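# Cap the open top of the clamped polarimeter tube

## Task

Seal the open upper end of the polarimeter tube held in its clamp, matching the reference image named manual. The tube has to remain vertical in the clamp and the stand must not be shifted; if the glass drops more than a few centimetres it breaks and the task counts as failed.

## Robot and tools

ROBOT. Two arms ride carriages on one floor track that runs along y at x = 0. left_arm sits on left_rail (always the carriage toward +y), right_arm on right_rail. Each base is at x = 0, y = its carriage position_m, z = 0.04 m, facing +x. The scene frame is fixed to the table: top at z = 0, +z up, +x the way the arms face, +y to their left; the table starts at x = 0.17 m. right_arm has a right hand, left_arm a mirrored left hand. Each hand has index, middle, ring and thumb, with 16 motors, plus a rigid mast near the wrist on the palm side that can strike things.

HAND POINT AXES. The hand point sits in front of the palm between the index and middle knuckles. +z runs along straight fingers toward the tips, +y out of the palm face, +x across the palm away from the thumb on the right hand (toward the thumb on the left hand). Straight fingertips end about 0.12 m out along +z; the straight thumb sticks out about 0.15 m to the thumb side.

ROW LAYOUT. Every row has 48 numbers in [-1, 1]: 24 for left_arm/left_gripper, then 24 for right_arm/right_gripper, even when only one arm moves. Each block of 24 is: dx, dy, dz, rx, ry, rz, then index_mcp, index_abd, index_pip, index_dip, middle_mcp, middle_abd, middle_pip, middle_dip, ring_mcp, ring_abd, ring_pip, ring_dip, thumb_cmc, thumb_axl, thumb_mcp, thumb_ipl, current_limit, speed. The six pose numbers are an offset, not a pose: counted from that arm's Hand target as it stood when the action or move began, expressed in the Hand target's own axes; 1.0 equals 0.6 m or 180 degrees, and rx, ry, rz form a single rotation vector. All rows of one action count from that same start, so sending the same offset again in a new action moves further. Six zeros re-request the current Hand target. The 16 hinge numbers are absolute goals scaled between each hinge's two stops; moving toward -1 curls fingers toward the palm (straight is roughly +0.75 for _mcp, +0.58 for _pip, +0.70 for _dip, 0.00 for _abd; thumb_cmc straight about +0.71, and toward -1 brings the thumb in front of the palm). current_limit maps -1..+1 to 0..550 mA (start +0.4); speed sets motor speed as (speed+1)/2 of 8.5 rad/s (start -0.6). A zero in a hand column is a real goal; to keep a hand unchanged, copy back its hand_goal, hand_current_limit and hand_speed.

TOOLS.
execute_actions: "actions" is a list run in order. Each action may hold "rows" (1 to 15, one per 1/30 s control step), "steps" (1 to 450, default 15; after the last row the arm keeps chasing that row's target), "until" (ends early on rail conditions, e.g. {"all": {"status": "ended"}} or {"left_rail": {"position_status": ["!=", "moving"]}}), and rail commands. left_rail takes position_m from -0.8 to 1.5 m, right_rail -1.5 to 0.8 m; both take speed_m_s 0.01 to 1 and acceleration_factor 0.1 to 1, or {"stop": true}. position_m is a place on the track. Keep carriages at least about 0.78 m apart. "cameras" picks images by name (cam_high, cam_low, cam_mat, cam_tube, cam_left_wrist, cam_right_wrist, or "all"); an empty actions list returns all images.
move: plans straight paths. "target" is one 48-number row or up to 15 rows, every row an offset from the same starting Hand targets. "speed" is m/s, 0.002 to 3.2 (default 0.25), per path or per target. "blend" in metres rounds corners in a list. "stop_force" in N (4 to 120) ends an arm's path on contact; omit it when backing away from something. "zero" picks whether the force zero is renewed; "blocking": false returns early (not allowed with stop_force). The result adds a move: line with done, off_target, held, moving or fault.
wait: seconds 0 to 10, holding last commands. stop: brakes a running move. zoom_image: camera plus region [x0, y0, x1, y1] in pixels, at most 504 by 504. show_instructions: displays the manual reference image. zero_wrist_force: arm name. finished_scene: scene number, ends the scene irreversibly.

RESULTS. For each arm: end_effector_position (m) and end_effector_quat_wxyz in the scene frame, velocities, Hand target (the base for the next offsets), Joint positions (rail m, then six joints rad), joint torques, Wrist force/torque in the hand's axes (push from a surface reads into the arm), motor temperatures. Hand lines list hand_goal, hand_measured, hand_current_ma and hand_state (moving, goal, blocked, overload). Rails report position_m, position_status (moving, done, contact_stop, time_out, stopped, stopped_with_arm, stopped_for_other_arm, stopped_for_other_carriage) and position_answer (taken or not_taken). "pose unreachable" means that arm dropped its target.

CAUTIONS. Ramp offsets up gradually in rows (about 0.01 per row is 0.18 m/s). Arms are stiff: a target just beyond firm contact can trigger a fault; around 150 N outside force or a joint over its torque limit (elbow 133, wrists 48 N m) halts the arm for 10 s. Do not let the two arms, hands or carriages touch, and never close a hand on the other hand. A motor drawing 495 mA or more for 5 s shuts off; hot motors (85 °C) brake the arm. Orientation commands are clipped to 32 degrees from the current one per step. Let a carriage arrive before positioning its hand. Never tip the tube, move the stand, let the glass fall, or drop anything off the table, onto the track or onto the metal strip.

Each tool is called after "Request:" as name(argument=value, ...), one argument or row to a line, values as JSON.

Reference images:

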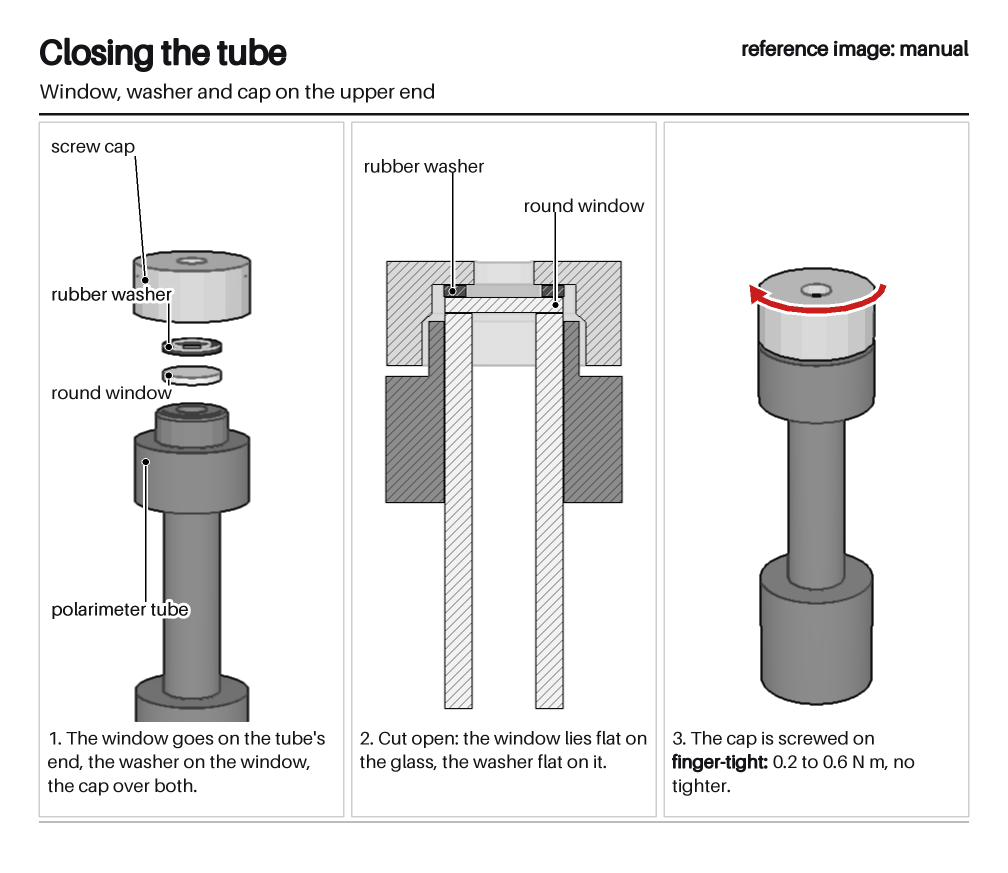

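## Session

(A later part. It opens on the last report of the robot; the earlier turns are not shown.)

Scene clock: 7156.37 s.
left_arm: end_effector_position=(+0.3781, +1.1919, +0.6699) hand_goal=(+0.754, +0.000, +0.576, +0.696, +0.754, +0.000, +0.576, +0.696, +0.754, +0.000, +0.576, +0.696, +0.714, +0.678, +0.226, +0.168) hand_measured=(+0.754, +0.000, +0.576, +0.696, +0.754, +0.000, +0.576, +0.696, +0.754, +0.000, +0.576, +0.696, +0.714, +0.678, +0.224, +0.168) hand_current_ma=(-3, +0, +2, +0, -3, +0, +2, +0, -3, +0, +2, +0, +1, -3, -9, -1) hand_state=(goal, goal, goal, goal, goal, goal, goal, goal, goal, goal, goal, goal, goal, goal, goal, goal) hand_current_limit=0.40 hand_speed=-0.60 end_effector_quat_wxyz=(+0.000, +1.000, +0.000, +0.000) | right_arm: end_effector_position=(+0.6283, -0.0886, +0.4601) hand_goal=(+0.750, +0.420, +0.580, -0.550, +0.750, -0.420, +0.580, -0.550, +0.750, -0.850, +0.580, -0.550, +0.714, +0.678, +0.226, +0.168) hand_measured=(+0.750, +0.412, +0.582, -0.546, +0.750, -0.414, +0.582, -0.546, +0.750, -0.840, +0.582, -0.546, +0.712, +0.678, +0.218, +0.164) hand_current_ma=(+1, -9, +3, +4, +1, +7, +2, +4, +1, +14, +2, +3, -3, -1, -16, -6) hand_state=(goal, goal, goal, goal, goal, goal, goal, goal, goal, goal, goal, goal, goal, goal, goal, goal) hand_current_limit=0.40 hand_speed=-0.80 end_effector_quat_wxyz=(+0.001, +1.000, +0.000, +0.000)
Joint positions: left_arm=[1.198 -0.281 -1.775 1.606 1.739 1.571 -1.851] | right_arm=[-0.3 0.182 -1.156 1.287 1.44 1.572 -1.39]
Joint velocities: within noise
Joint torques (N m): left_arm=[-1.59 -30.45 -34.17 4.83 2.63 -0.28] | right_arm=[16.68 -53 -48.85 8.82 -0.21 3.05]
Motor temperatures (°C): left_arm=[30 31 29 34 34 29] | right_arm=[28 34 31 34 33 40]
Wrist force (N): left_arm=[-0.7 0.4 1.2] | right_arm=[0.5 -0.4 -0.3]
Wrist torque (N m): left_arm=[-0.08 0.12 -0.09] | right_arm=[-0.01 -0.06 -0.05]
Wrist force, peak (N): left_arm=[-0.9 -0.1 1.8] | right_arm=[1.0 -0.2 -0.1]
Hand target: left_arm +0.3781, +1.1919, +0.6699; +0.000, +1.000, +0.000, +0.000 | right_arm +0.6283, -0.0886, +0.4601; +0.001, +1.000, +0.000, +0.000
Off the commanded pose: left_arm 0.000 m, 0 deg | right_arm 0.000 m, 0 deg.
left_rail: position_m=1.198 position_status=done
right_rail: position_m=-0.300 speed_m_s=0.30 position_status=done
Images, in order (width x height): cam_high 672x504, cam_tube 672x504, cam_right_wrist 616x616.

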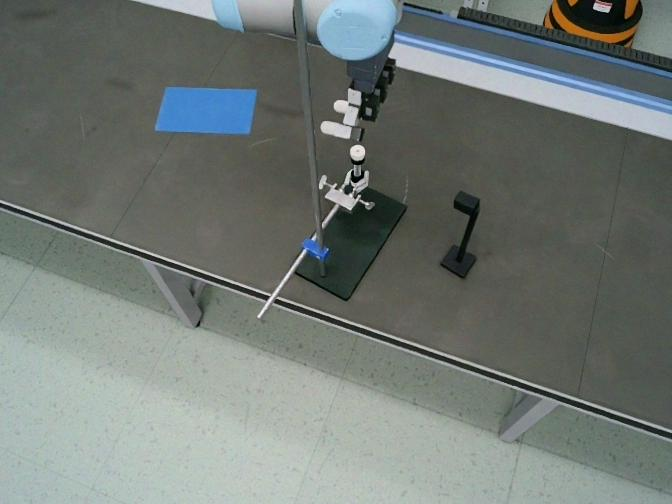

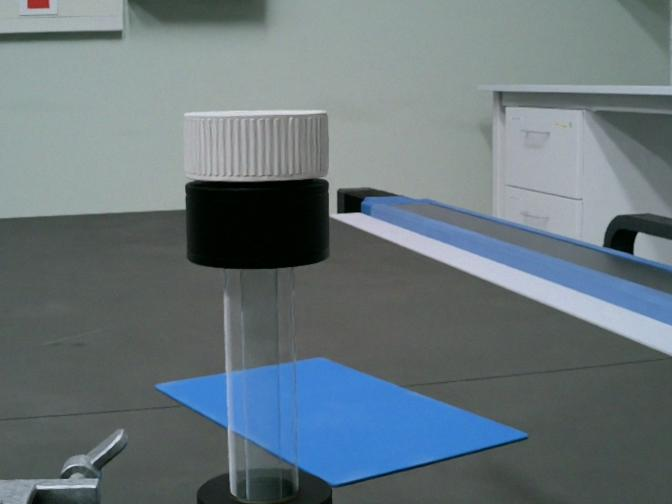

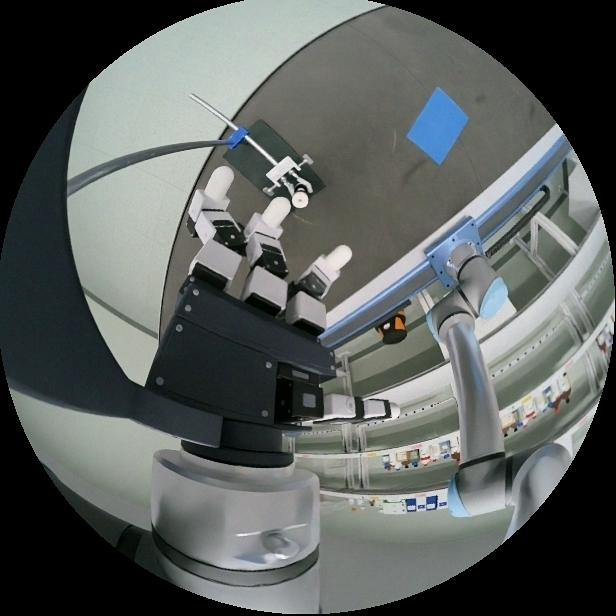

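Request:
move(
  target=[0,0,0,0,0,0,0.754,0,0.576,0.696,0.754,0,0.576,0.696,0.754,0,0.576,0.696,0.714,0.678,0.226,0.168,0.4,-0.6,0.0105,0.02733,0,0,0,0,0.75,0.42,0.58,-0.55,0.75,-0.42,0.58,-0.55,0.75,-0.85,0.58,-0.55,0.714,0.678,0.226,0.168,0.4,-0.8],
  speed=0.05,
  cameras=["cam_tube","cam_high","cam_right_wrist"],
)

Request:
zoom_image(
  camera="cam_high",
  region=[330, 130, 390, 175],
)

Request:
zoom_image(
  camera="cam_right_wrist",
  region=[200, 130, 350, 280],
)

Scene clock: 7192.17 s.
left_arm: end_effector_position=(+0.3781, +1.1919, +0.6699) hand_goal=(+0.754, +0.000, +0.576, +0.696, +0.754, +0.000, +0.576, +0.696, +0.754, +0.000, +0.576, +0.696, +0.714, +0.678, +0.226, +0.168) hand_measured=(+0.754, +0.000, +0.576, +0.696, +0.754, +0.000, +0.576, +0.696, +0.754, +0.000, +0.576, +0.696, +0.714, +0.678, +0.224, +0.168) hand_current_ma=(-3, +0, +2, +0, -3, +0, +2, +0, -3, +0, +2, +0, +1, -3, -9, -1) hand_state=(goal, goal, goal, goal, goal, goal, goal, goal, goal, goal, goal, goal, goal, goal, goal, goal) hand_current_limit=0.40 hand_speed=-0.60 end_effector_quat_wxyz=(+0.000, +1.000, +0.000, +0.000) | right_arm: end_effector_position=(+0.6345, -0.1049, +0.4601) hand_goal=(+0.750, +0.420, +0.580, -0.550, +0.750, -0.420, +0.580, -0.550, +0.750, -0.850, +0.580, -0.550, +0.714, +0.678, +0.226, +0.168) hand_measured=(+0.750, +0.412, +0.582, -0.546, +0.750, -0.414, +0.582, -0.546, +0.750, -0.840, +0.582, -0.546, +0.712, +0.678, +0.218, +0.164) hand_current_ma=(+1, -9, +3, +4, +1, +7, +2, +4, +1, +14, +2, +3, -3, -1, -16, -6) hand_state=(goal, goal, goal, goal, goal, goal, goal, goal, goal, goal, goal, goal, goal, goal, goal, goal) hand_current_limit=0.40 hand_speed=-0.80 end_effector_quat_wxyz=(+0.001, +1.000, +0.000, +0.000)
Joint positions: left_arm=[1.198 -0.281 -1.775 1.606 1.739 1.571 -1.851] | right_arm=[-0.3 0.157 -1.157 1.289 1.439 1.572 -1.415]
Joint torques (N m): left_arm=[-1.34 -31.39 -34.13 4.75 2.72 -0.33] | right_arm=[-26.74 -79.01 -32.04 0.59 0.55 -3.78]
Wrist force (N): left_arm=[-0.5 -0.4 1.3] | right_arm=[0.5 -0.4 0.0]
Wrist torque (N m): left_arm=[-0.20 0.10 -0.05] | right_arm=[-0.03 -0.06 0.10]
Wrist force, peak (N): left_arm=[-1.4 -0.3 1.4] | right_arm=[0.6 -0.7 -0.3]
Hand target: left_arm +0.3781, +1.1919, +0.6699; +0.000, +1.000, +0.000, +0.000 | right_arm +0.6346, -0.1050, +0.4601; +0.001, +1.000, +0.000, +0.000
Off the commanded pose: left_arm 0.000 m, 0 deg | right_arm 0.000 m, 0 deg.
left_rail: position_m=1.198 position_status=done
right_rail: position_m=-0.300 speed_m_s=0.30 position_status=done
move: done
Images, in order (width x height): cam_high 672x504, cam_tube 672x504, cam_right_wrist 616x616.

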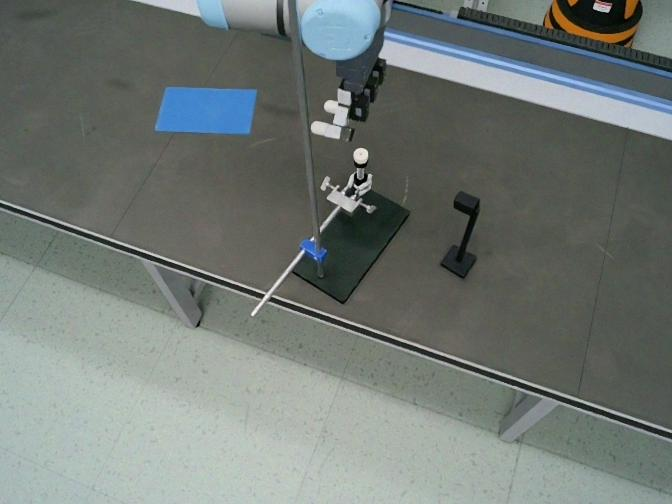

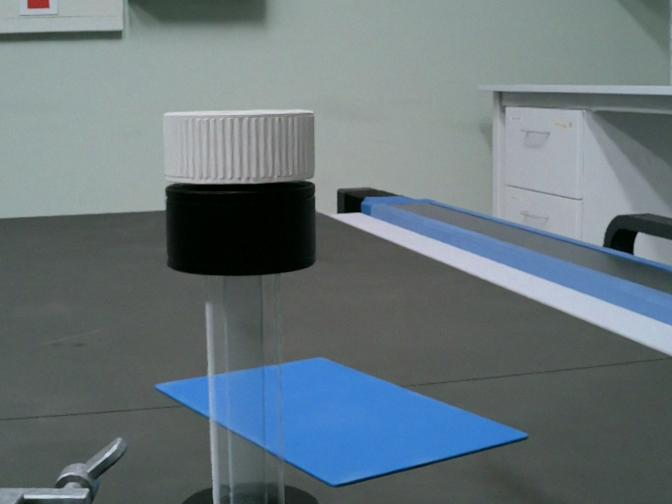

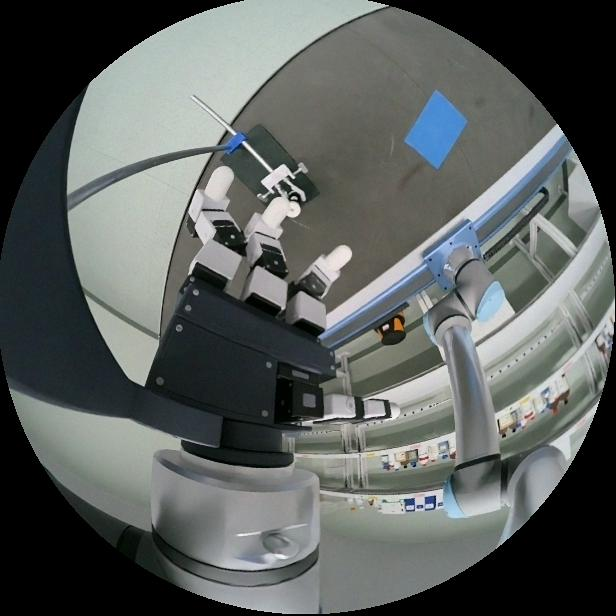

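Scaled by 8.400 from the camera's 672x504 image, which has a finer 960x720 frame.

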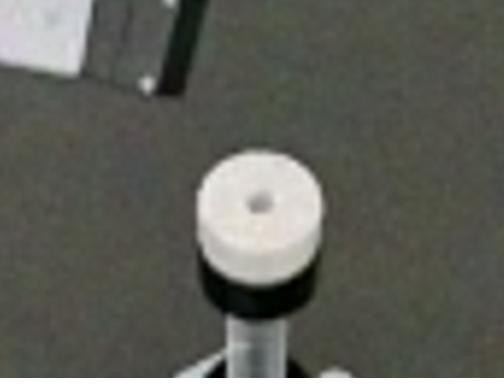

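Scaled by 3.360 from the camera's 616x616 image, which has a finer 880x880 frame.

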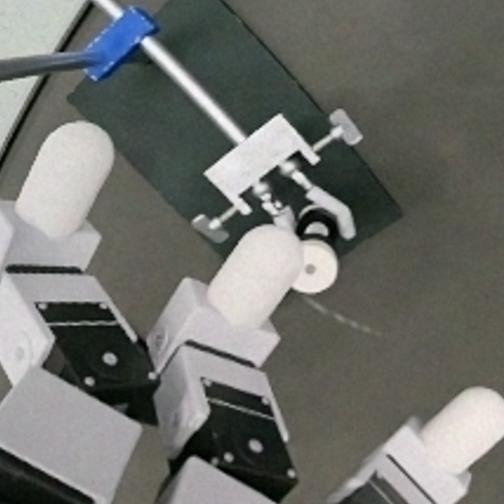

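Request:
move(
  target=[0,0,0,0,0,0,0.754,0,0.576,0.696,0.754,0,0.576,0.696,0.754,0,0.576,0.696,0.714,0.678,0.226,0.168,0.4,-0.6,0.01,-0.017,0.26,0,0,0,0.75,0.42,0.58,-0.55,0.75,-0.42,0.58,-0.55,0.75,-0.85,0.58,-0.55,0.714,0.678,0.226,0.168,0.4,-0.8],
  speed=0.12,
  cameras=["cam_tube","cam_high","cam_right_wrist"],
)

Request:
zoom_image(
  camera="cam_tube",
  region=[110, 20, 410, 245],
)

Request:
zoom_image(
  camera="cam_high",
  region=[320, 110, 400, 170],
)

Request:
zoom_image(
  camera="cam_right_wrist",
  region=[180, 130, 330, 280],
)

Scene clock: 7229.03 s.
left_arm: end_effector_position=(+0.3781, +1.1919, +0.6699) hand_goal=(+0.754, +0.000, +0.576, +0.696, +0.754, +0.000, +0.576, +0.696, +0.754, +0.000, +0.576, +0.696, +0.714, +0.678, +0.226, +0.168) hand_measured=(+0.754, +0.000, +0.576, +0.696, +0.754, +0.000, +0.576, +0.696, +0.754, +0.000, +0.576, +0.696, +0.714, +0.678, +0.224, +0.168) hand_current_ma=(-3, +0, +2, +0, -3, +0, +2, +0, -3, +0, +2, +0, +1, -3, -9, -1) hand_state=(goal, goal, goal, goal, goal, goal, goal, goal, goal, goal, goal, goal, goal, goal, goal, goal) hand_current_limit=0.40 hand_speed=-0.60 end_effector_quat_wxyz=(+0.000, +1.000, +0.000, +0.000) | right_arm: end_effector_position=(+0.6405, -0.0950, +0.3042) hand_goal=(+0.750, +0.420, +0.580, -0.550, +0.750, -0.420, +0.580, -0.550, +0.750, -0.850, +0.580, -0.550, +0.714, +0.678, +0.226, +0.168) hand_measured=(+0.750, +0.412, +0.582, -0.546, +0.750, -0.414, +0.582, -0.546, +0.750, -0.840, +0.582, -0.546, +0.712, +0.678, +0.218, +0.164) hand_current_ma=(+1, -9, +3, +4, +1, +7, +2, +3, +1, +13, +2, +3, -3, -1, -16, -6) hand_state=(goal, goal, goal, goal, goal, goal, goal, goal, goal, goal, goal, goal, goal, goal, goal, goal) hand_current_limit=0.40 hand_speed=-0.80 end_effector_quat_wxyz=(+0.001, +1.000, +0.000, +0.000)
Joint positions: left_arm=[1.198 -0.281 -1.775 1.606 1.739 1.571 -1.851] | right_arm=[-0.3 0.17 -1.076 1.452 1.196 1.572 -1.402]
Joint torques (N m): left_arm=[0.06 -30.92 -33.94 4.71 2.75 -0.3] | right_arm=[15.69 -55.85 -28.55 0.3 -0.28 3.02]
Wrist force (N): left_arm=[-0.6 0.6 1.2] | right_arm=[0.4 -0.2 0.0]
Wrist torque (N m): left_arm=[-0.06 0.11 -0.08] | right_arm=[-0.01 -0.06 -0.07]
Wrist force, peak (N): left_arm=[-0.9 0.3 1.9] | right_arm=[0.0 -0.1 -1.4]
Hand target: left_arm +0.3781, +1.1919, +0.6699; +0.000, +1.000, +0.000, +0.000 | right_arm +0.6406, -0.0950, +0.3041; +0.001, +1.000, +0.000, +0.000
Off the commanded pose: left_arm 0.000 m, 0 deg | right_arm 0.000 m, 0 deg.
left_rail: position_m=1.198 position_status=done
right_rail: position_m=-0.300 speed_m_s=0.30 position_status=done
move: done
Images, in order (width x height): cam_high 672x504, cam_tube 672x504, cam_right_wrist 616x616.

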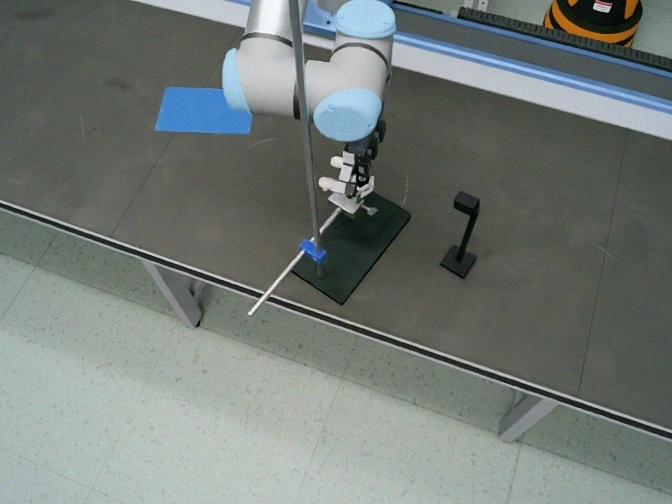

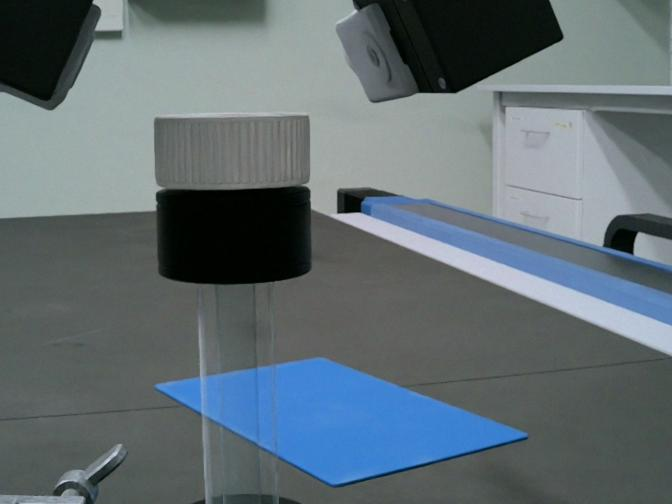

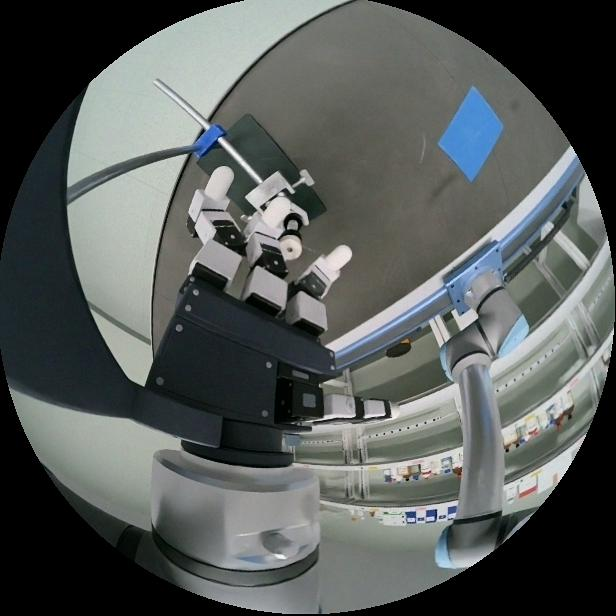

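Scaled by 1.680 from the camera's 672x504 image, which has a finer 960x720 frame.

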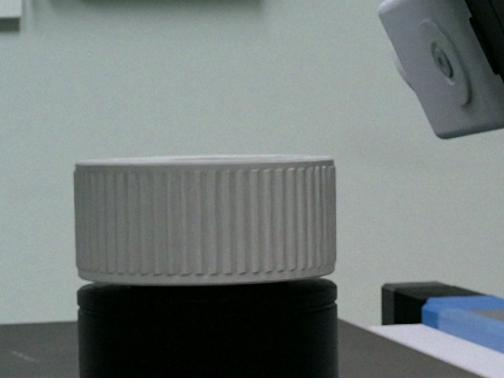

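Scaled by 6.300 from the camera's 672x504 image, which has a finer 960x720 frame.

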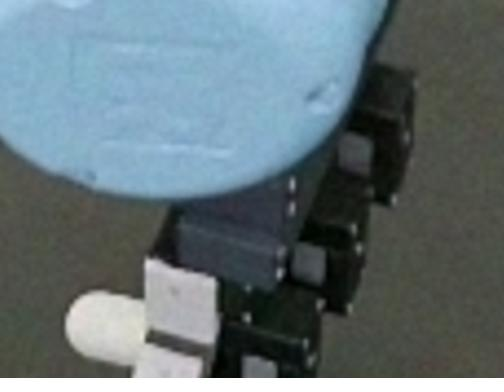

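Scaled by 3.360 from the camera's 616x616 image, which has a finer 880x880 frame.

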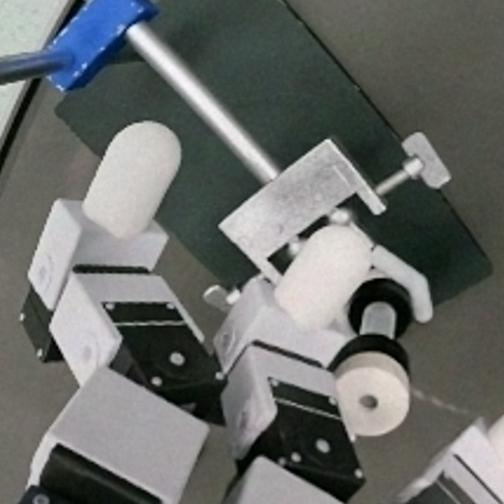

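Request:
move(
  target=[0,0,0,0,0,0,0.754,0,0.576,0.696,0.754,0,0.576,0.696,0.754,0,0.576,0.696,0.714,0.678,0.226,0.168,0.4,-0.6,0.0015,-0.0058,0.0267,0,0,0,0.75,0.42,0.58,-0.55,0.75,-0.42,0.58,-0.55,0.75,-0.85,0.58,-0.55,0.714,0.678,0.226,0.168,0.4,-0.8],
  speed=0.02,
  stop_force=5,
  cameras=["cam_tube","cam_high","cam_right_wrist"],
)

Request:
zoom_image(
  camera="cam_right_wrist",
  region=[220, 180, 340, 300],
)

Scene clock: 7271.97 s.
left_arm: end_effector_position=(+0.3781, +1.1919, +0.6699) hand_goal=(+0.754, +0.000, +0.576, +0.696, +0.754, +0.000, +0.576, +0.696, +0.754, +0.000, +0.576, +0.696, +0.714, +0.678, +0.226, +0.168) hand_measured=(+0.754, +0.000, +0.576, +0.696, +0.754, +0.000, +0.576, +0.696, +0.754, +0.000, +0.576, +0.696, +0.714, +0.678, +0.224, +0.168) hand_current_ma=(-3, +0, +2, +0, -3, +0, +2, +0, -3, +0, +2, +0, +1, -3, -9, -1) hand_state=(goal, goal, goal, goal, goal, goal, goal, goal, goal, goal, goal, goal, goal, goal, goal, goal) hand_current_limit=0.40 hand_speed=-0.60 end_effector_quat_wxyz=(+0.000, +1.000, +0.000, +0.000) | right_arm: end_effector_position=(+0.6414, -0.0916, +0.2880) hand_goal=(+0.750, +0.420, +0.580, -0.550, +0.750, -0.420, +0.580, -0.550, +0.750, -0.850, +0.580, -0.550, +0.714, +0.678, +0.226, +0.168) hand_measured=(+0.750, +0.412, +0.582, -0.546, +0.750, -0.414, +0.582, -0.546, +0.750, -0.840, +0.582, -0.546, +0.712, +0.678, +0.218, +0.164) hand_current_ma=(+1, -9, +3, +4, +1, +7, +2, +3, +1, +13, +2, +3, -3, -1, -16, -6) hand_state=(goal, goal, goal, goal, goal, goal, goal, goal, goal, goal, goal, goal, goal, goal, goal, goal) hand_current_limit=0.40 hand_speed=-0.80 end_effector_quat_wxyz=(+0.001, +1.000, +0.000, +0.000)
Joint positions: left_arm=[1.198 -0.281 -1.775 1.606 1.739 1.571 -1.851] | right_arm=[-0.3 0.174 -1.063 1.461 1.173 1.572 -1.397]
Joint torques (N m): left_arm=[-1.58 -30.42 -34.31 4.91 2.7 -0.23] | right_arm=[15.39 -51.98 -29.36 0.81 1.87 2.95]
Wrist force (N): left_arm=[-0.5 0.4 1.7] | right_arm=[0.2 -0.2 0.0]
Wrist torque (N m): left_arm=[-0.14 0.10 -0.06] | right_arm=[-0.02 -0.03 -0.09]
Wrist force, peak (N): left_arm=[-0.8 -0.3 1.9] | right_arm=[-0.2 -0.8 -0.1]
Hand target: left_arm +0.3781, +1.1919, +0.6699; +0.000, +1.000, +0.000, +0.000 | right_arm +0.6414, -0.0916, +0.2880; +0.001, +1.000, +0.000, +0.000
Off the commanded pose: left_arm 0.000 m, 0 deg | right_arm 0.000 m, 0 deg.
left_rail: position_m=1.198 position_status=done
right_rail: position_m=-0.300 speed_m_s=0.30 position_status=done
move: done
Images, in order (width x height): cam_high 672x504, cam_tube 672x504, cam_right_wrist 616x616.

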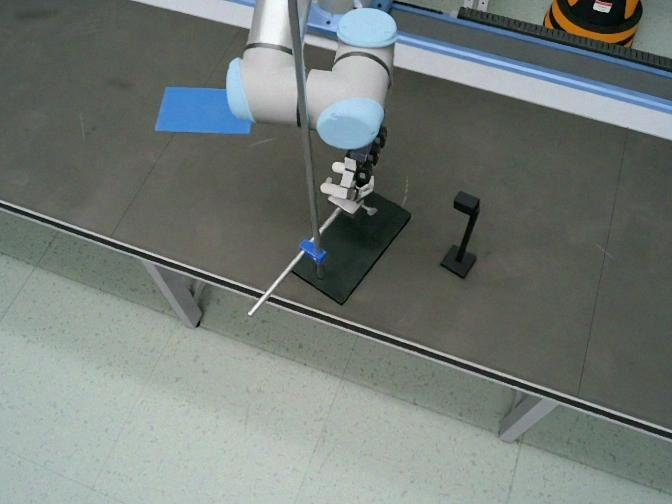

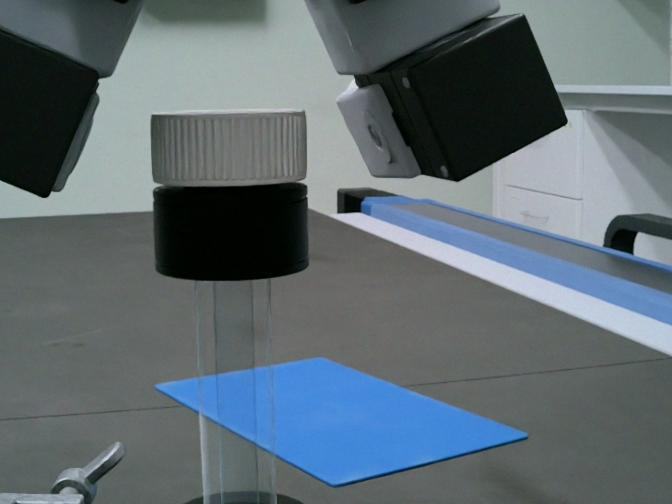

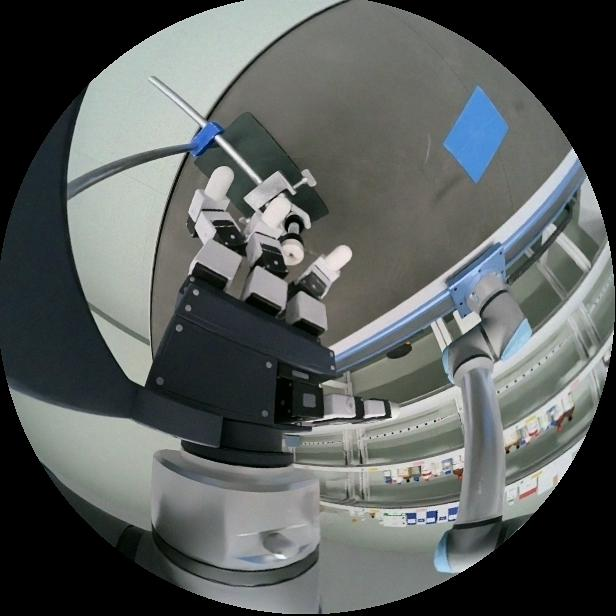

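Scaled by 4.200 from the camera's 616x616 image, which has a finer 880x880 frame.

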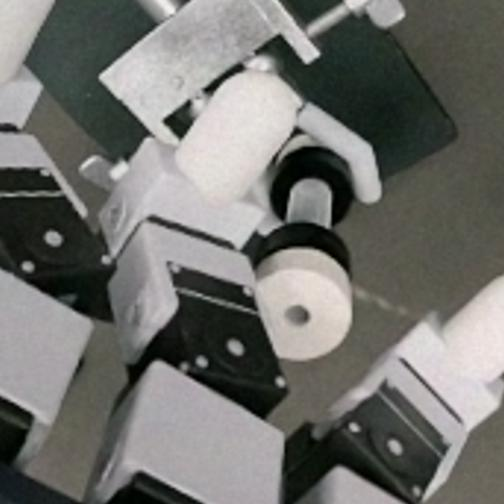

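Request:
wait(
  seconds=0.1,
  cameras=["cam_low","cam_tube","cam_mat"],
)

Scene clock: 7282.07 s.
left_arm: end_effector_position=(+0.3781, +1.1919, +0.6699) hand_goal=(+0.754, +0.000, +0.576, +0.696, +0.754, +0.000, +0.576, +0.696, +0.754, +0.000, +0.576, +0.696, +0.714, +0.678, +0.226, +0.168) hand_measured=(+0.754, +0.000, +0.576, +0.696, +0.754, +0.000, +0.576, +0.696, +0.754, +0.000, +0.576, +0.696, +0.714, +0.678, +0.224, +0.168) hand_current_ma=(-3, +0, +2, +0, -3, +0, +2, +0, -3, +0, +2, +0, +1, -3, -9, -1) hand_state=(goal, goal, goal, goal, goal, goal, goal, goal, goal, goal, goal, goal, goal, goal, goal, goal) hand_current_limit=0.40 hand_speed=-0.60 end_effector_quat_wxyz=(+0.000, +1.000, +0.000, +0.000) | right_arm: end_effector_position=(+0.6414, -0.0916, +0.2880) hand_goal=(+0.750, +0.420, +0.580, -0.550, +0.750, -0.420, +0.580, -0.550, +0.750, -0.850, +0.580, -0.550, +0.714, +0.678, +0.226, +0.168) hand_measured=(+0.750, +0.412, +0.582, -0.546, +0.750, -0.414, +0.582, -0.546, +0.750, -0.840, +0.582, -0.546, +0.712, +0.678, +0.218, +0.164) hand_current_ma=(+1, -9, +3, +4, +1, +7, +2, +3, +1, +13, +2, +3, -3, -1, -16, -6) hand_state=(goal, goal, goal, goal, goal, goal, goal, goal, goal, goal, goal, goal, goal, goal, goal, goal) hand_current_limit=0.40 hand_speed=-0.80 end_effector_quat_wxyz=(+0.001, +1.000, +0.000, +0.000)
Joint positions: left_arm=[1.198 -0.281 -1.775 1.606 1.739 1.571 -1.851] | right_arm=[-0.3 0.174 -1.063 1.461 1.173 1.572 -1.397]
Joint torques (N m): left_arm=[-0.55 -31.02 -33.78 4.74 2.69 -0.43] | right_arm=[15.57 -52.55 -29.54 0.64 1.5 2.94]
Wrist force (N): left_arm=[-0.3 0.0 1.1] | right_arm=[0.3 -0.4 -0.1]
Wrist torque (N m): left_arm=[-0.12 0.07 -0.05] | right_arm=[-0.04 -0.05 -0.08]
Wrist force, peak (N): left_arm=[-0.6 0.1 2.1] | right_arm=[0.7 -0.6 -0.1]
Hand target: left_arm +0.3781, +1.1919, +0.6699; +0.000, +1.000, +0.000, +0.000 | right_arm +0.6414, -0.0916, +0.2880; +0.001, +1.000, +0.000, +0.000
Off the commanded pose: left_arm 0.000 m, 0 deg | right_arm 0.000 m, 0 deg.
left_rail: position_m=1.198 position_status=done
right_rail: position_m=-0.300 speed_m_s=0.30 position_status=done
wait: 0.10 s; at rest from the start
Images, in order (width x height): cam_low 672x504, cam_mat 672x504, cam_tube 672x504.

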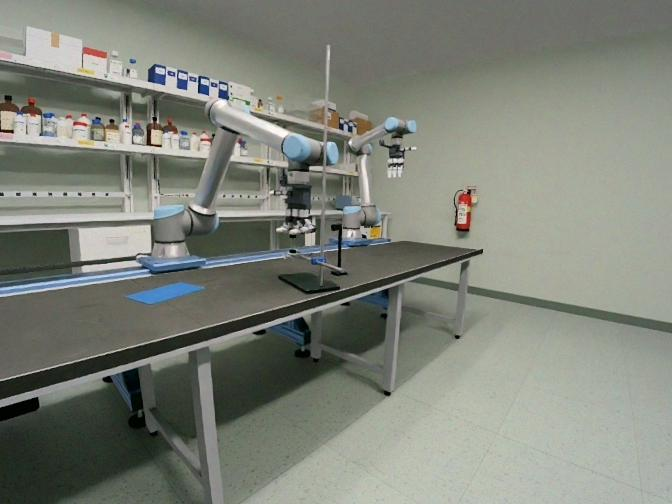

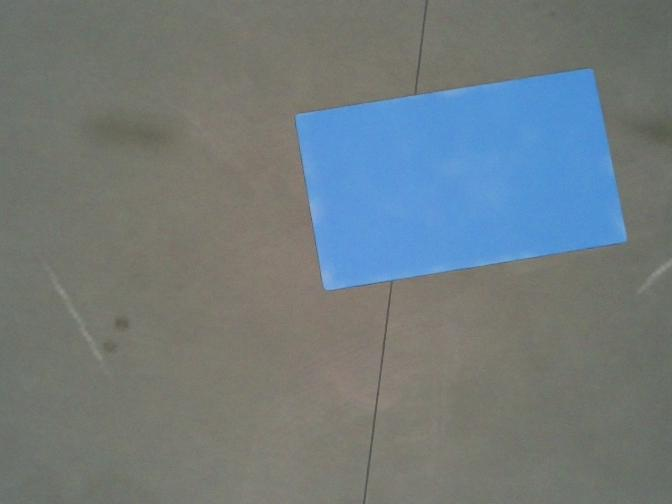

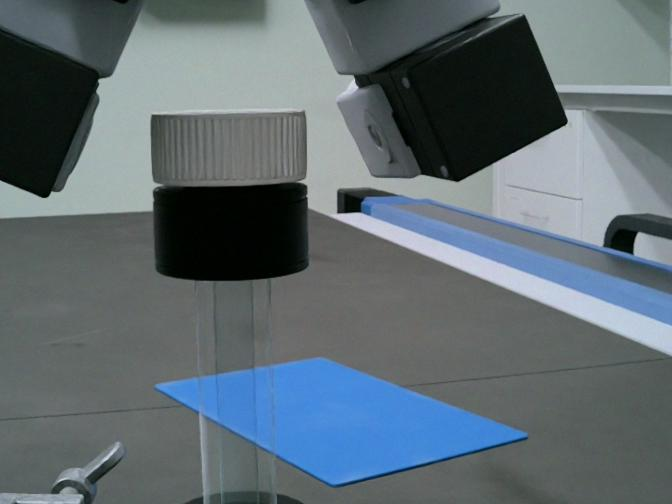

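Request:
wait(
  seconds=0.1,
  cameras=["cam_low","cam_high"],
)

Request:
zoom_image(
  camera="cam_low",
  region=[240, 100, 400, 300],
)

Request:
zoom_image(
  camera="cam_low",
  region=[290, 110, 360, 190],
)

Request:
zoom_image(
  camera="cam_high",
  region=[220, 0, 420, 150],
)

Scene clock: 7288.00 s.
left_arm: end_effector_position=(+0.3781, +1.1919, +0.6699) hand_goal=(+0.754, +0.000, +0.576, +0.696, +0.754, +0.000, +0.576, +0.696, +0.754, +0.000, +0.576, +0.696, +0.714, +0.678, +0.226, +0.168) hand_measured=(+0.754, +0.000, +0.576, +0.696, +0.754, +0.000, +0.576, +0.696, +0.754, +0.000, +0.576, +0.696, +0.714, +0.678, +0.224, +0.168) hand_current_ma=(-3, +0, +2, +0, -3, +0, +2, +0, -3, +0, +2, +0, +1, -3, -9, -1) hand_state=(goal, goal, goal, goal, goal, goal, goal, goal, goal, goal, goal, goal, goal, goal, goal, goal) hand_current_limit=0.40 hand_speed=-0.60 end_effector_quat_wxyz=(+0.000, +1.000, +0.000, +0.000) | right_arm: end_effector_position=(+0.6414, -0.0916, +0.2880) hand_goal=(+0.750, +0.420, +0.580, -0.550, +0.750, -0.420, +0.580, -0.550, +0.750, -0.850, +0.580, -0.550, +0.714, +0.678, +0.226, +0.168) hand_measured=(+0.750, +0.412, +0.582, -0.546, +0.750, -0.414, +0.582, -0.546, +0.750, -0.840, +0.582, -0.546, +0.712, +0.678, +0.218, +0.164) hand_current_ma=(+1, -9, +3, +4, +1, +7, +2, +3, +1, +13, +2, +3, -3, -1, -16, -6) hand_state=(goal, goal, goal, goal, goal, goal, goal, goal, goal, goal, goal, goal, goal, goal, goal, goal) hand_current_limit=0.40 hand_speed=-0.80 end_effector_quat_wxyz=(+0.001, +1.000, +0.000, +0.000)
Joint positions: left_arm=[1.198 -0.281 -1.775 1.606 1.739 1.571 -1.851] | right_arm=[-0.3 0.174 -1.063 1.461 1.173 1.572 -1.397]
Joint torques (N m): left_arm=[-1.06 -30.14 -34.19 4.77 2.67 -0.37] | right_arm=[14.33 -53.22 -29.87 0.79 1.12 2.82]
Wrist force (N): left_arm=[-0.6 0.4 1.2] | right_arm=[0.0 0.0 0.0]
Wrist torque (N m): left_arm=[-0.08 0.10 -0.07] | right_arm=[0.01 -0.01 -0.10]
Wrist force, peak (N): left_arm=[-0.5 0.3 2.0] | right_arm=[0.6 -0.2 -0.1]
Hand target: left_arm +0.3781, +1.1919, +0.6699; +0.000, +1.000, +0.000, +0.000 | right_arm +0.6414, -0.0916, +0.2880; +0.001, +1.000, +0.000, +0.000
Off the commanded pose: left_arm 0.000 m, 0 deg | right_arm 0.000 m, 0 deg.
left_rail: position_m=1.198 position_status=done
right_rail: position_m=-0.300 speed_m_s=0.30 position_status=done
wait: 0.10 s; at rest from the start
Images, in order (width x height): cam_high 672x504, cam_low 672x504.

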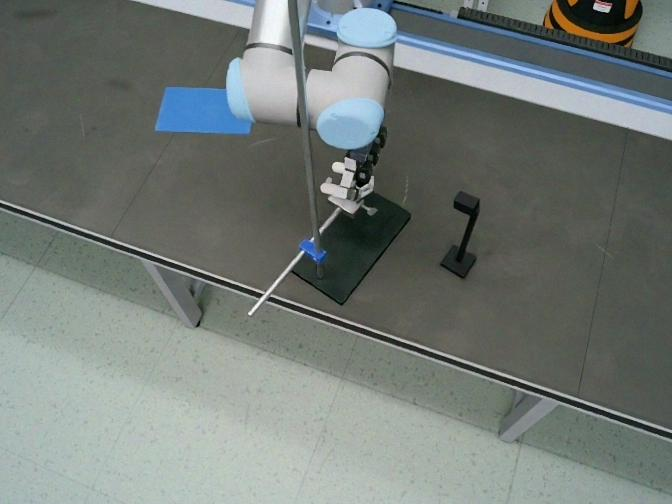

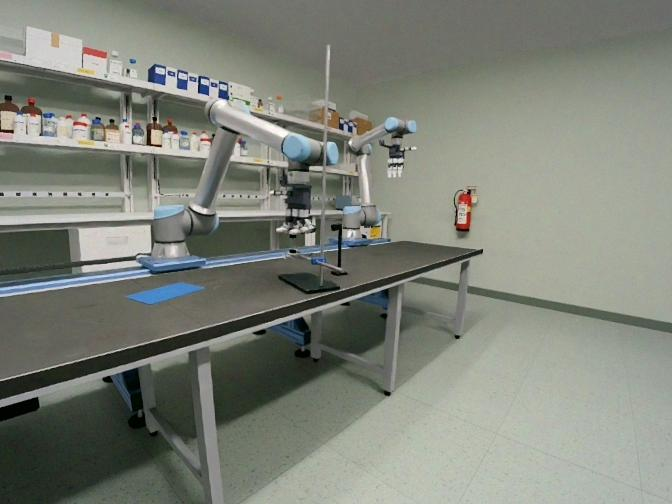

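Scaled by 2.520 from the camera's 672x504 image, which has a finer 960x720 frame.

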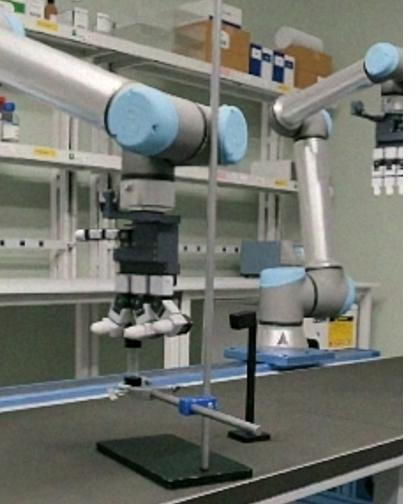

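Scaled by 6.300 from the camera's 672x504 image, which has a finer 960x720 frame.

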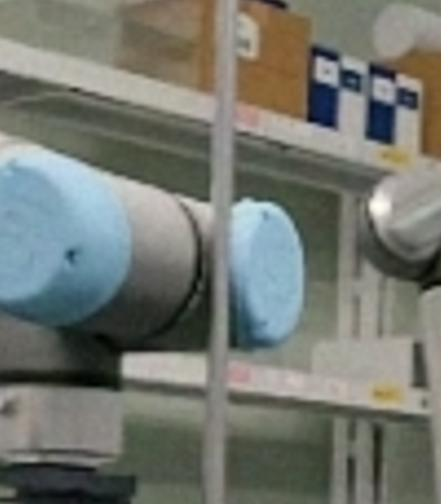

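Scaled by 2.520 from the camera's 672x504 image, which has a finer 960x720 frame.

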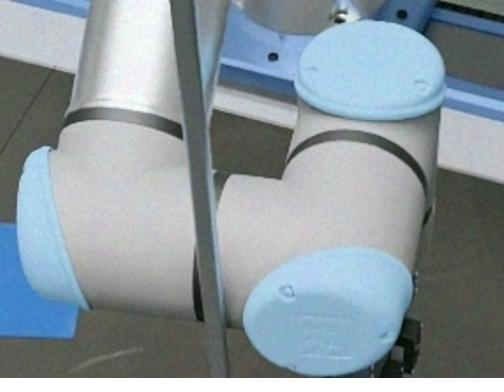

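Request:
move(
  target=[
    [0,0,0,0,0,0,0.754,0,0.576,0.696,0.754,0,0.576,0.696,0.754,0,0.576,0.696,0.714,0.678,0.226,0.168,0.4,-0.6,-0.003,0,-0.05,0,0,0,0.75,0.42,0.58,-0.55,0.75,-0.42,0.58,-0.55,0.75,-0.85,0.58,-0.55,0.714,0.678,0.226,0.168,0.4,-0.8],
    [0,0,0,0,0,0,0.754,0,0.576,0.696,0.754,0,0.576,0.696,0.754,0,0.576,0.696,0.714,0.678,0.226,0.168,0.4,-0.6,-0.2667,0,-0.2,0,0,0,0.75,0.42,0.58,-0.55,0.75,-0.42,0.58,-0.55,0.75,-0.85,0.58,-0.55,0.714,0.678,0.226,0.168,0.4,-0.8],
  ],
  speed=[0.03,0.12],
  blend=[0.01,0],
  cameras=["cam_tube","cam_high","cam_right_wrist","cam_low"],
)

Request:
zoom_image(
  camera="cam_high",
  region=[230, 120, 430, 320],
)

Scene clock: 7362.10 s.
left_arm: end_effector_position=(+0.3781, +1.1919, +0.6699) hand_goal=(+0.754, +0.000, +0.576, +0.696, +0.754, +0.000, +0.576, +0.696, +0.754, +0.000, +0.576, +0.696, +0.714, +0.678, +0.226, +0.168) hand_measured=(+0.754, +0.000, +0.576, +0.696, +0.754, +0.000, +0.576, +0.696, +0.754, +0.000, +0.576, +0.696, +0.714, +0.678, +0.224, +0.168) hand_current_ma=(-3, +0, +2, +0, -3, +0, +2, +0, -3, +0, +2, +0, +1, -3, -9, -1) hand_state=(goal, goal, goal, goal, goal, goal, goal, goal, goal, goal, goal, goal, goal, goal, goal, goal) hand_current_limit=0.40 hand_speed=-0.60 end_effector_quat_wxyz=(+0.000, +1.000, +0.000, +0.000) | right_arm: end_effector_position=(+0.4815, -0.0916, +0.4080) hand_goal=(+0.750, +0.420, +0.580, -0.550, +0.750, -0.420, +0.580, -0.550, +0.750, -0.850, +0.580, -0.550, +0.714, +0.678, +0.226, +0.168) hand_measured=(+0.750, +0.412, +0.582, -0.546, +0.750, -0.414, +0.582, -0.546, +0.750, -0.840, +0.582, -0.546, +0.712, +0.678, +0.218, +0.164) hand_current_ma=(+1, -8, +3, +4, +1, +7, +2, +3, +1, +13, +2, +3, -3, -1, -16, -6) hand_state=(goal, goal, goal, goal, goal, goal, goal, goal, goal, goal, goal, goal, goal, goal, goal, goal) hand_current_limit=0.40 hand_speed=-0.80 end_effector_quat_wxyz=(+0.001, +1.000, +0.000, +0.000)
Joint positions: left_arm=[1.198 -0.281 -1.775 1.606 1.739 1.571 -1.851] | right_arm=[-0.3 0.225 -1.358 1.651 1.278 1.572 -1.347]
Joint torques (N m): left_arm=[-1.6 -30.43 -34.12 4.75 2.75 -0.28] | right_arm=[15.63 -64.55 -30.33 8.53 0.76 3.27]
Wrist force (N): left_arm=[-0.5 0.6 1.4] | right_arm=[0.7 0.1 0.2]
Wrist torque (N m): left_arm=[-0.08 0.09 -0.07] | right_arm=[0.01 -0.11 -0.03]
Wrist force, peak (N): left_arm=[-0.8 0.0 1.9] | right_arm=[1.2 -0.1 0.0]
Hand target: left_arm +0.3781, +1.1919, +0.6699; +0.000, +1.000, +0.000, +0.000 | right_arm +0.4814, -0.0915, +0.4081; +0.001, +1.000, +0.000, +0.000
Off the commanded pose: left_arm 0.000 m, 0 deg | right_arm 0.000 m, 0 deg.
left_rail: position_m=1.198 position_status=done
right_rail: position_m=-0.300 speed_m_s=0.30 position_status=done
move: done
Images, in order (width x height): cam_high 672x504, cam_low 672x504, cam_tube 672x504, cam_right_wrist 616x616.

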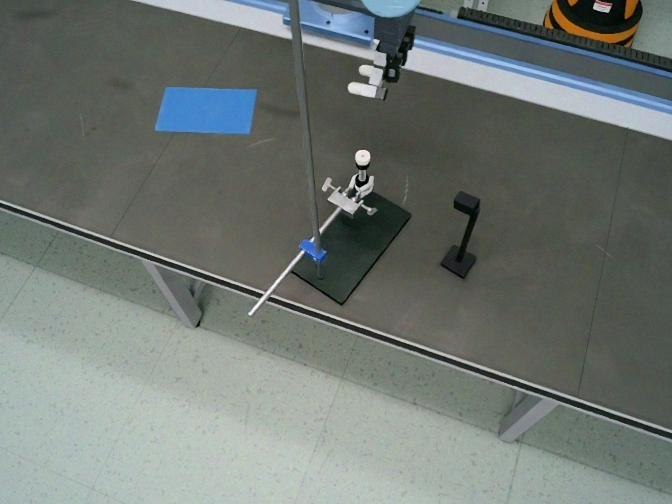

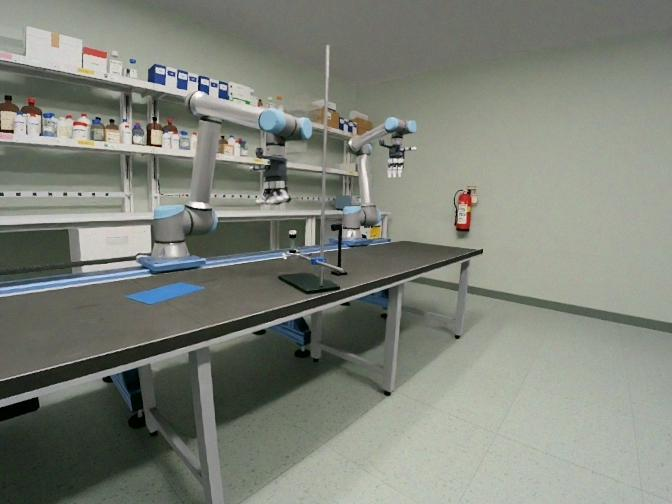

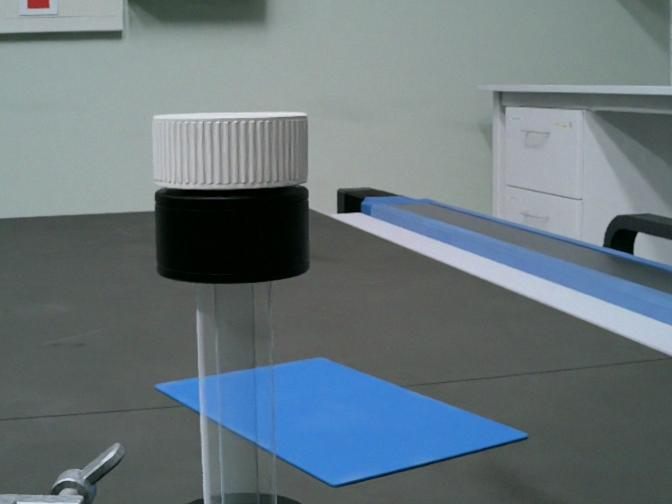

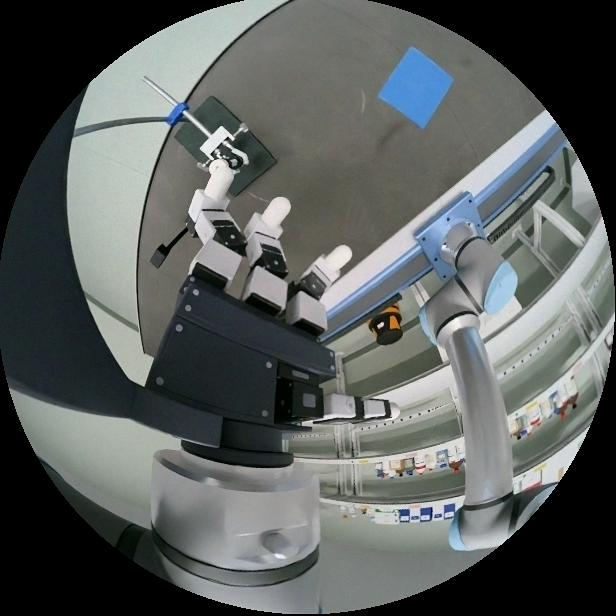

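Scaled by 2.520 from the camera's 672x504 image, which has a finer 960x720 frame.

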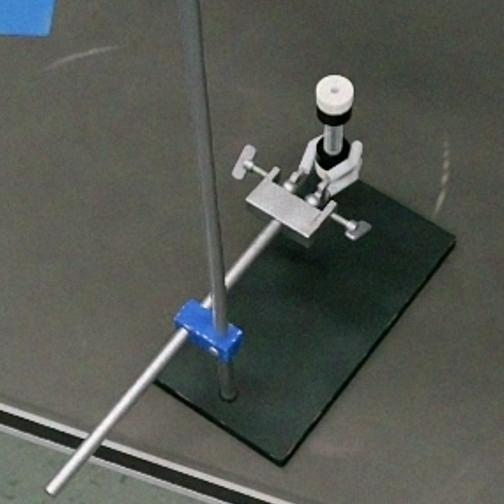

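Request:
execute_actions(
  actions=[
    {"right_rail":{"position_m":0.10,"speed_m_s":0.3,"acceleration_factor":0.3},"steps":200,"until":{"right_rail":{"position_status":["!=","moving"]}}},
  ],
  cameras=["cam_high"],
)

Scene clock: 7388.87 s.
left_arm: end_effector_position=(+0.3781, +1.1919, +0.6699) hand_goal=(+0.754, +0.000, +0.576, +0.696, +0.754, +0.000, +0.576, +0.696, +0.754, +0.000, +0.576, +0.696, +0.714, +0.678, +0.226, +0.168) hand_measured=(+0.754, +0.000, +0.576, +0.696, +0.754, +0.000, +0.576, +0.696, +0.754, +0.000, +0.576, +0.696, +0.714, +0.678, +0.224, +0.168) hand_current_ma=(-3, +0, +2, +0, -3, +0, +2, +0, -3, +0, +2, +0, +1, -3, -9, -1) hand_state=(goal, goal, goal, goal, goal, goal, goal, goal, goal, goal, goal, goal, goal, goal, goal, goal) hand_current_limit=0.40 hand_speed=-0.60 end_effector_quat_wxyz=(+0.000, +1.000, +0.000, +0.000) | right_arm: end_effector_position=(+0.4814, +0.3084, +0.4081) hand_goal=(+0.750, +0.420, +0.580, -0.550, +0.750, -0.420, +0.580, -0.550, +0.750, -0.850, +0.580, -0.550, +0.714, +0.678, +0.226, +0.168) hand_measured=(+0.750, +0.412, +0.582, -0.546, +0.750, -0.414, +0.582, -0.546, +0.750, -0.840, +0.582, -0.546, +0.712, +0.678, +0.218, +0.164) hand_current_ma=(+1, -8, +3, +4, +1, +7, +2, +3, +1, +13, +2, +3, -2, -1, -16, -6) hand_state=(goal, goal, goal, goal, goal, goal, goal, goal, goal, goal, goal, goal, goal, goal, goal, goal) hand_current_limit=0.40 hand_speed=-0.80 end_effector_quat_wxyz=(+0.001, +1.000, +0.000, +0.000)
Joint positions: left_arm=[1.198 -0.281 -1.775 1.606 1.739 1.571 -1.851] | right_arm=[0.1 0.225 -1.358 1.651 1.278 1.572 -1.347]
Joint torques (N m): left_arm=[-1.09 -30.84 -34.11 4.79 2.77 -0.3] | right_arm=[8.9 -54.74 -33.76 8.44 -1.47 2.96]
Wrist force (N): left_arm=[-0.5 -0.1 1.6] | right_arm=[0.3 -0.1 -0.1]
Wrist torque (N m): left_arm=[-0.19 0.11 -0.05] | right_arm=[0.02 -0.04 -0.07]
Wrist force, peak (N): left_arm=[-0.7 0.1 2.0] | right_arm=[0.4 1.3 0.2]
Hand target: left_arm +0.3781, +1.1919, +0.6699; +0.000, +1.000, +0.000, +0.000 | right_arm +0.4814, +0.3084, +0.4081; +0.001, +1.000, +0.000, +0.000
Off the commanded pose: left_arm 0.000 m, 0 deg | right_arm 0.000 m, 0 deg.
left_rail: position_m=1.198 position_status=done
right_rail: position_m=0.100 speed_m_s=0.30 position_status=done
Images, in order (width x height): cam_high 672x504.

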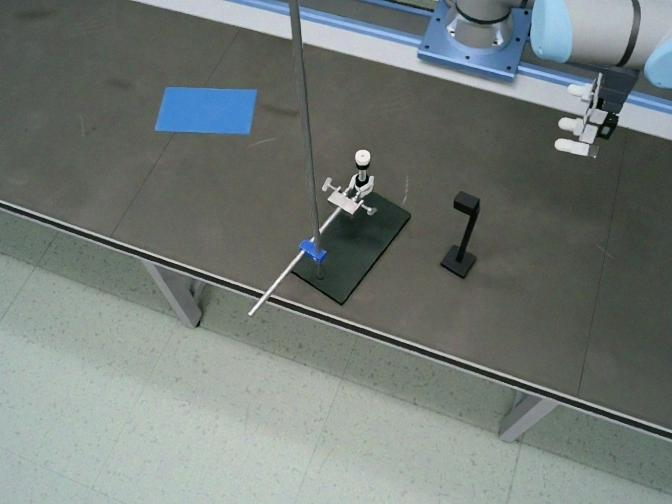

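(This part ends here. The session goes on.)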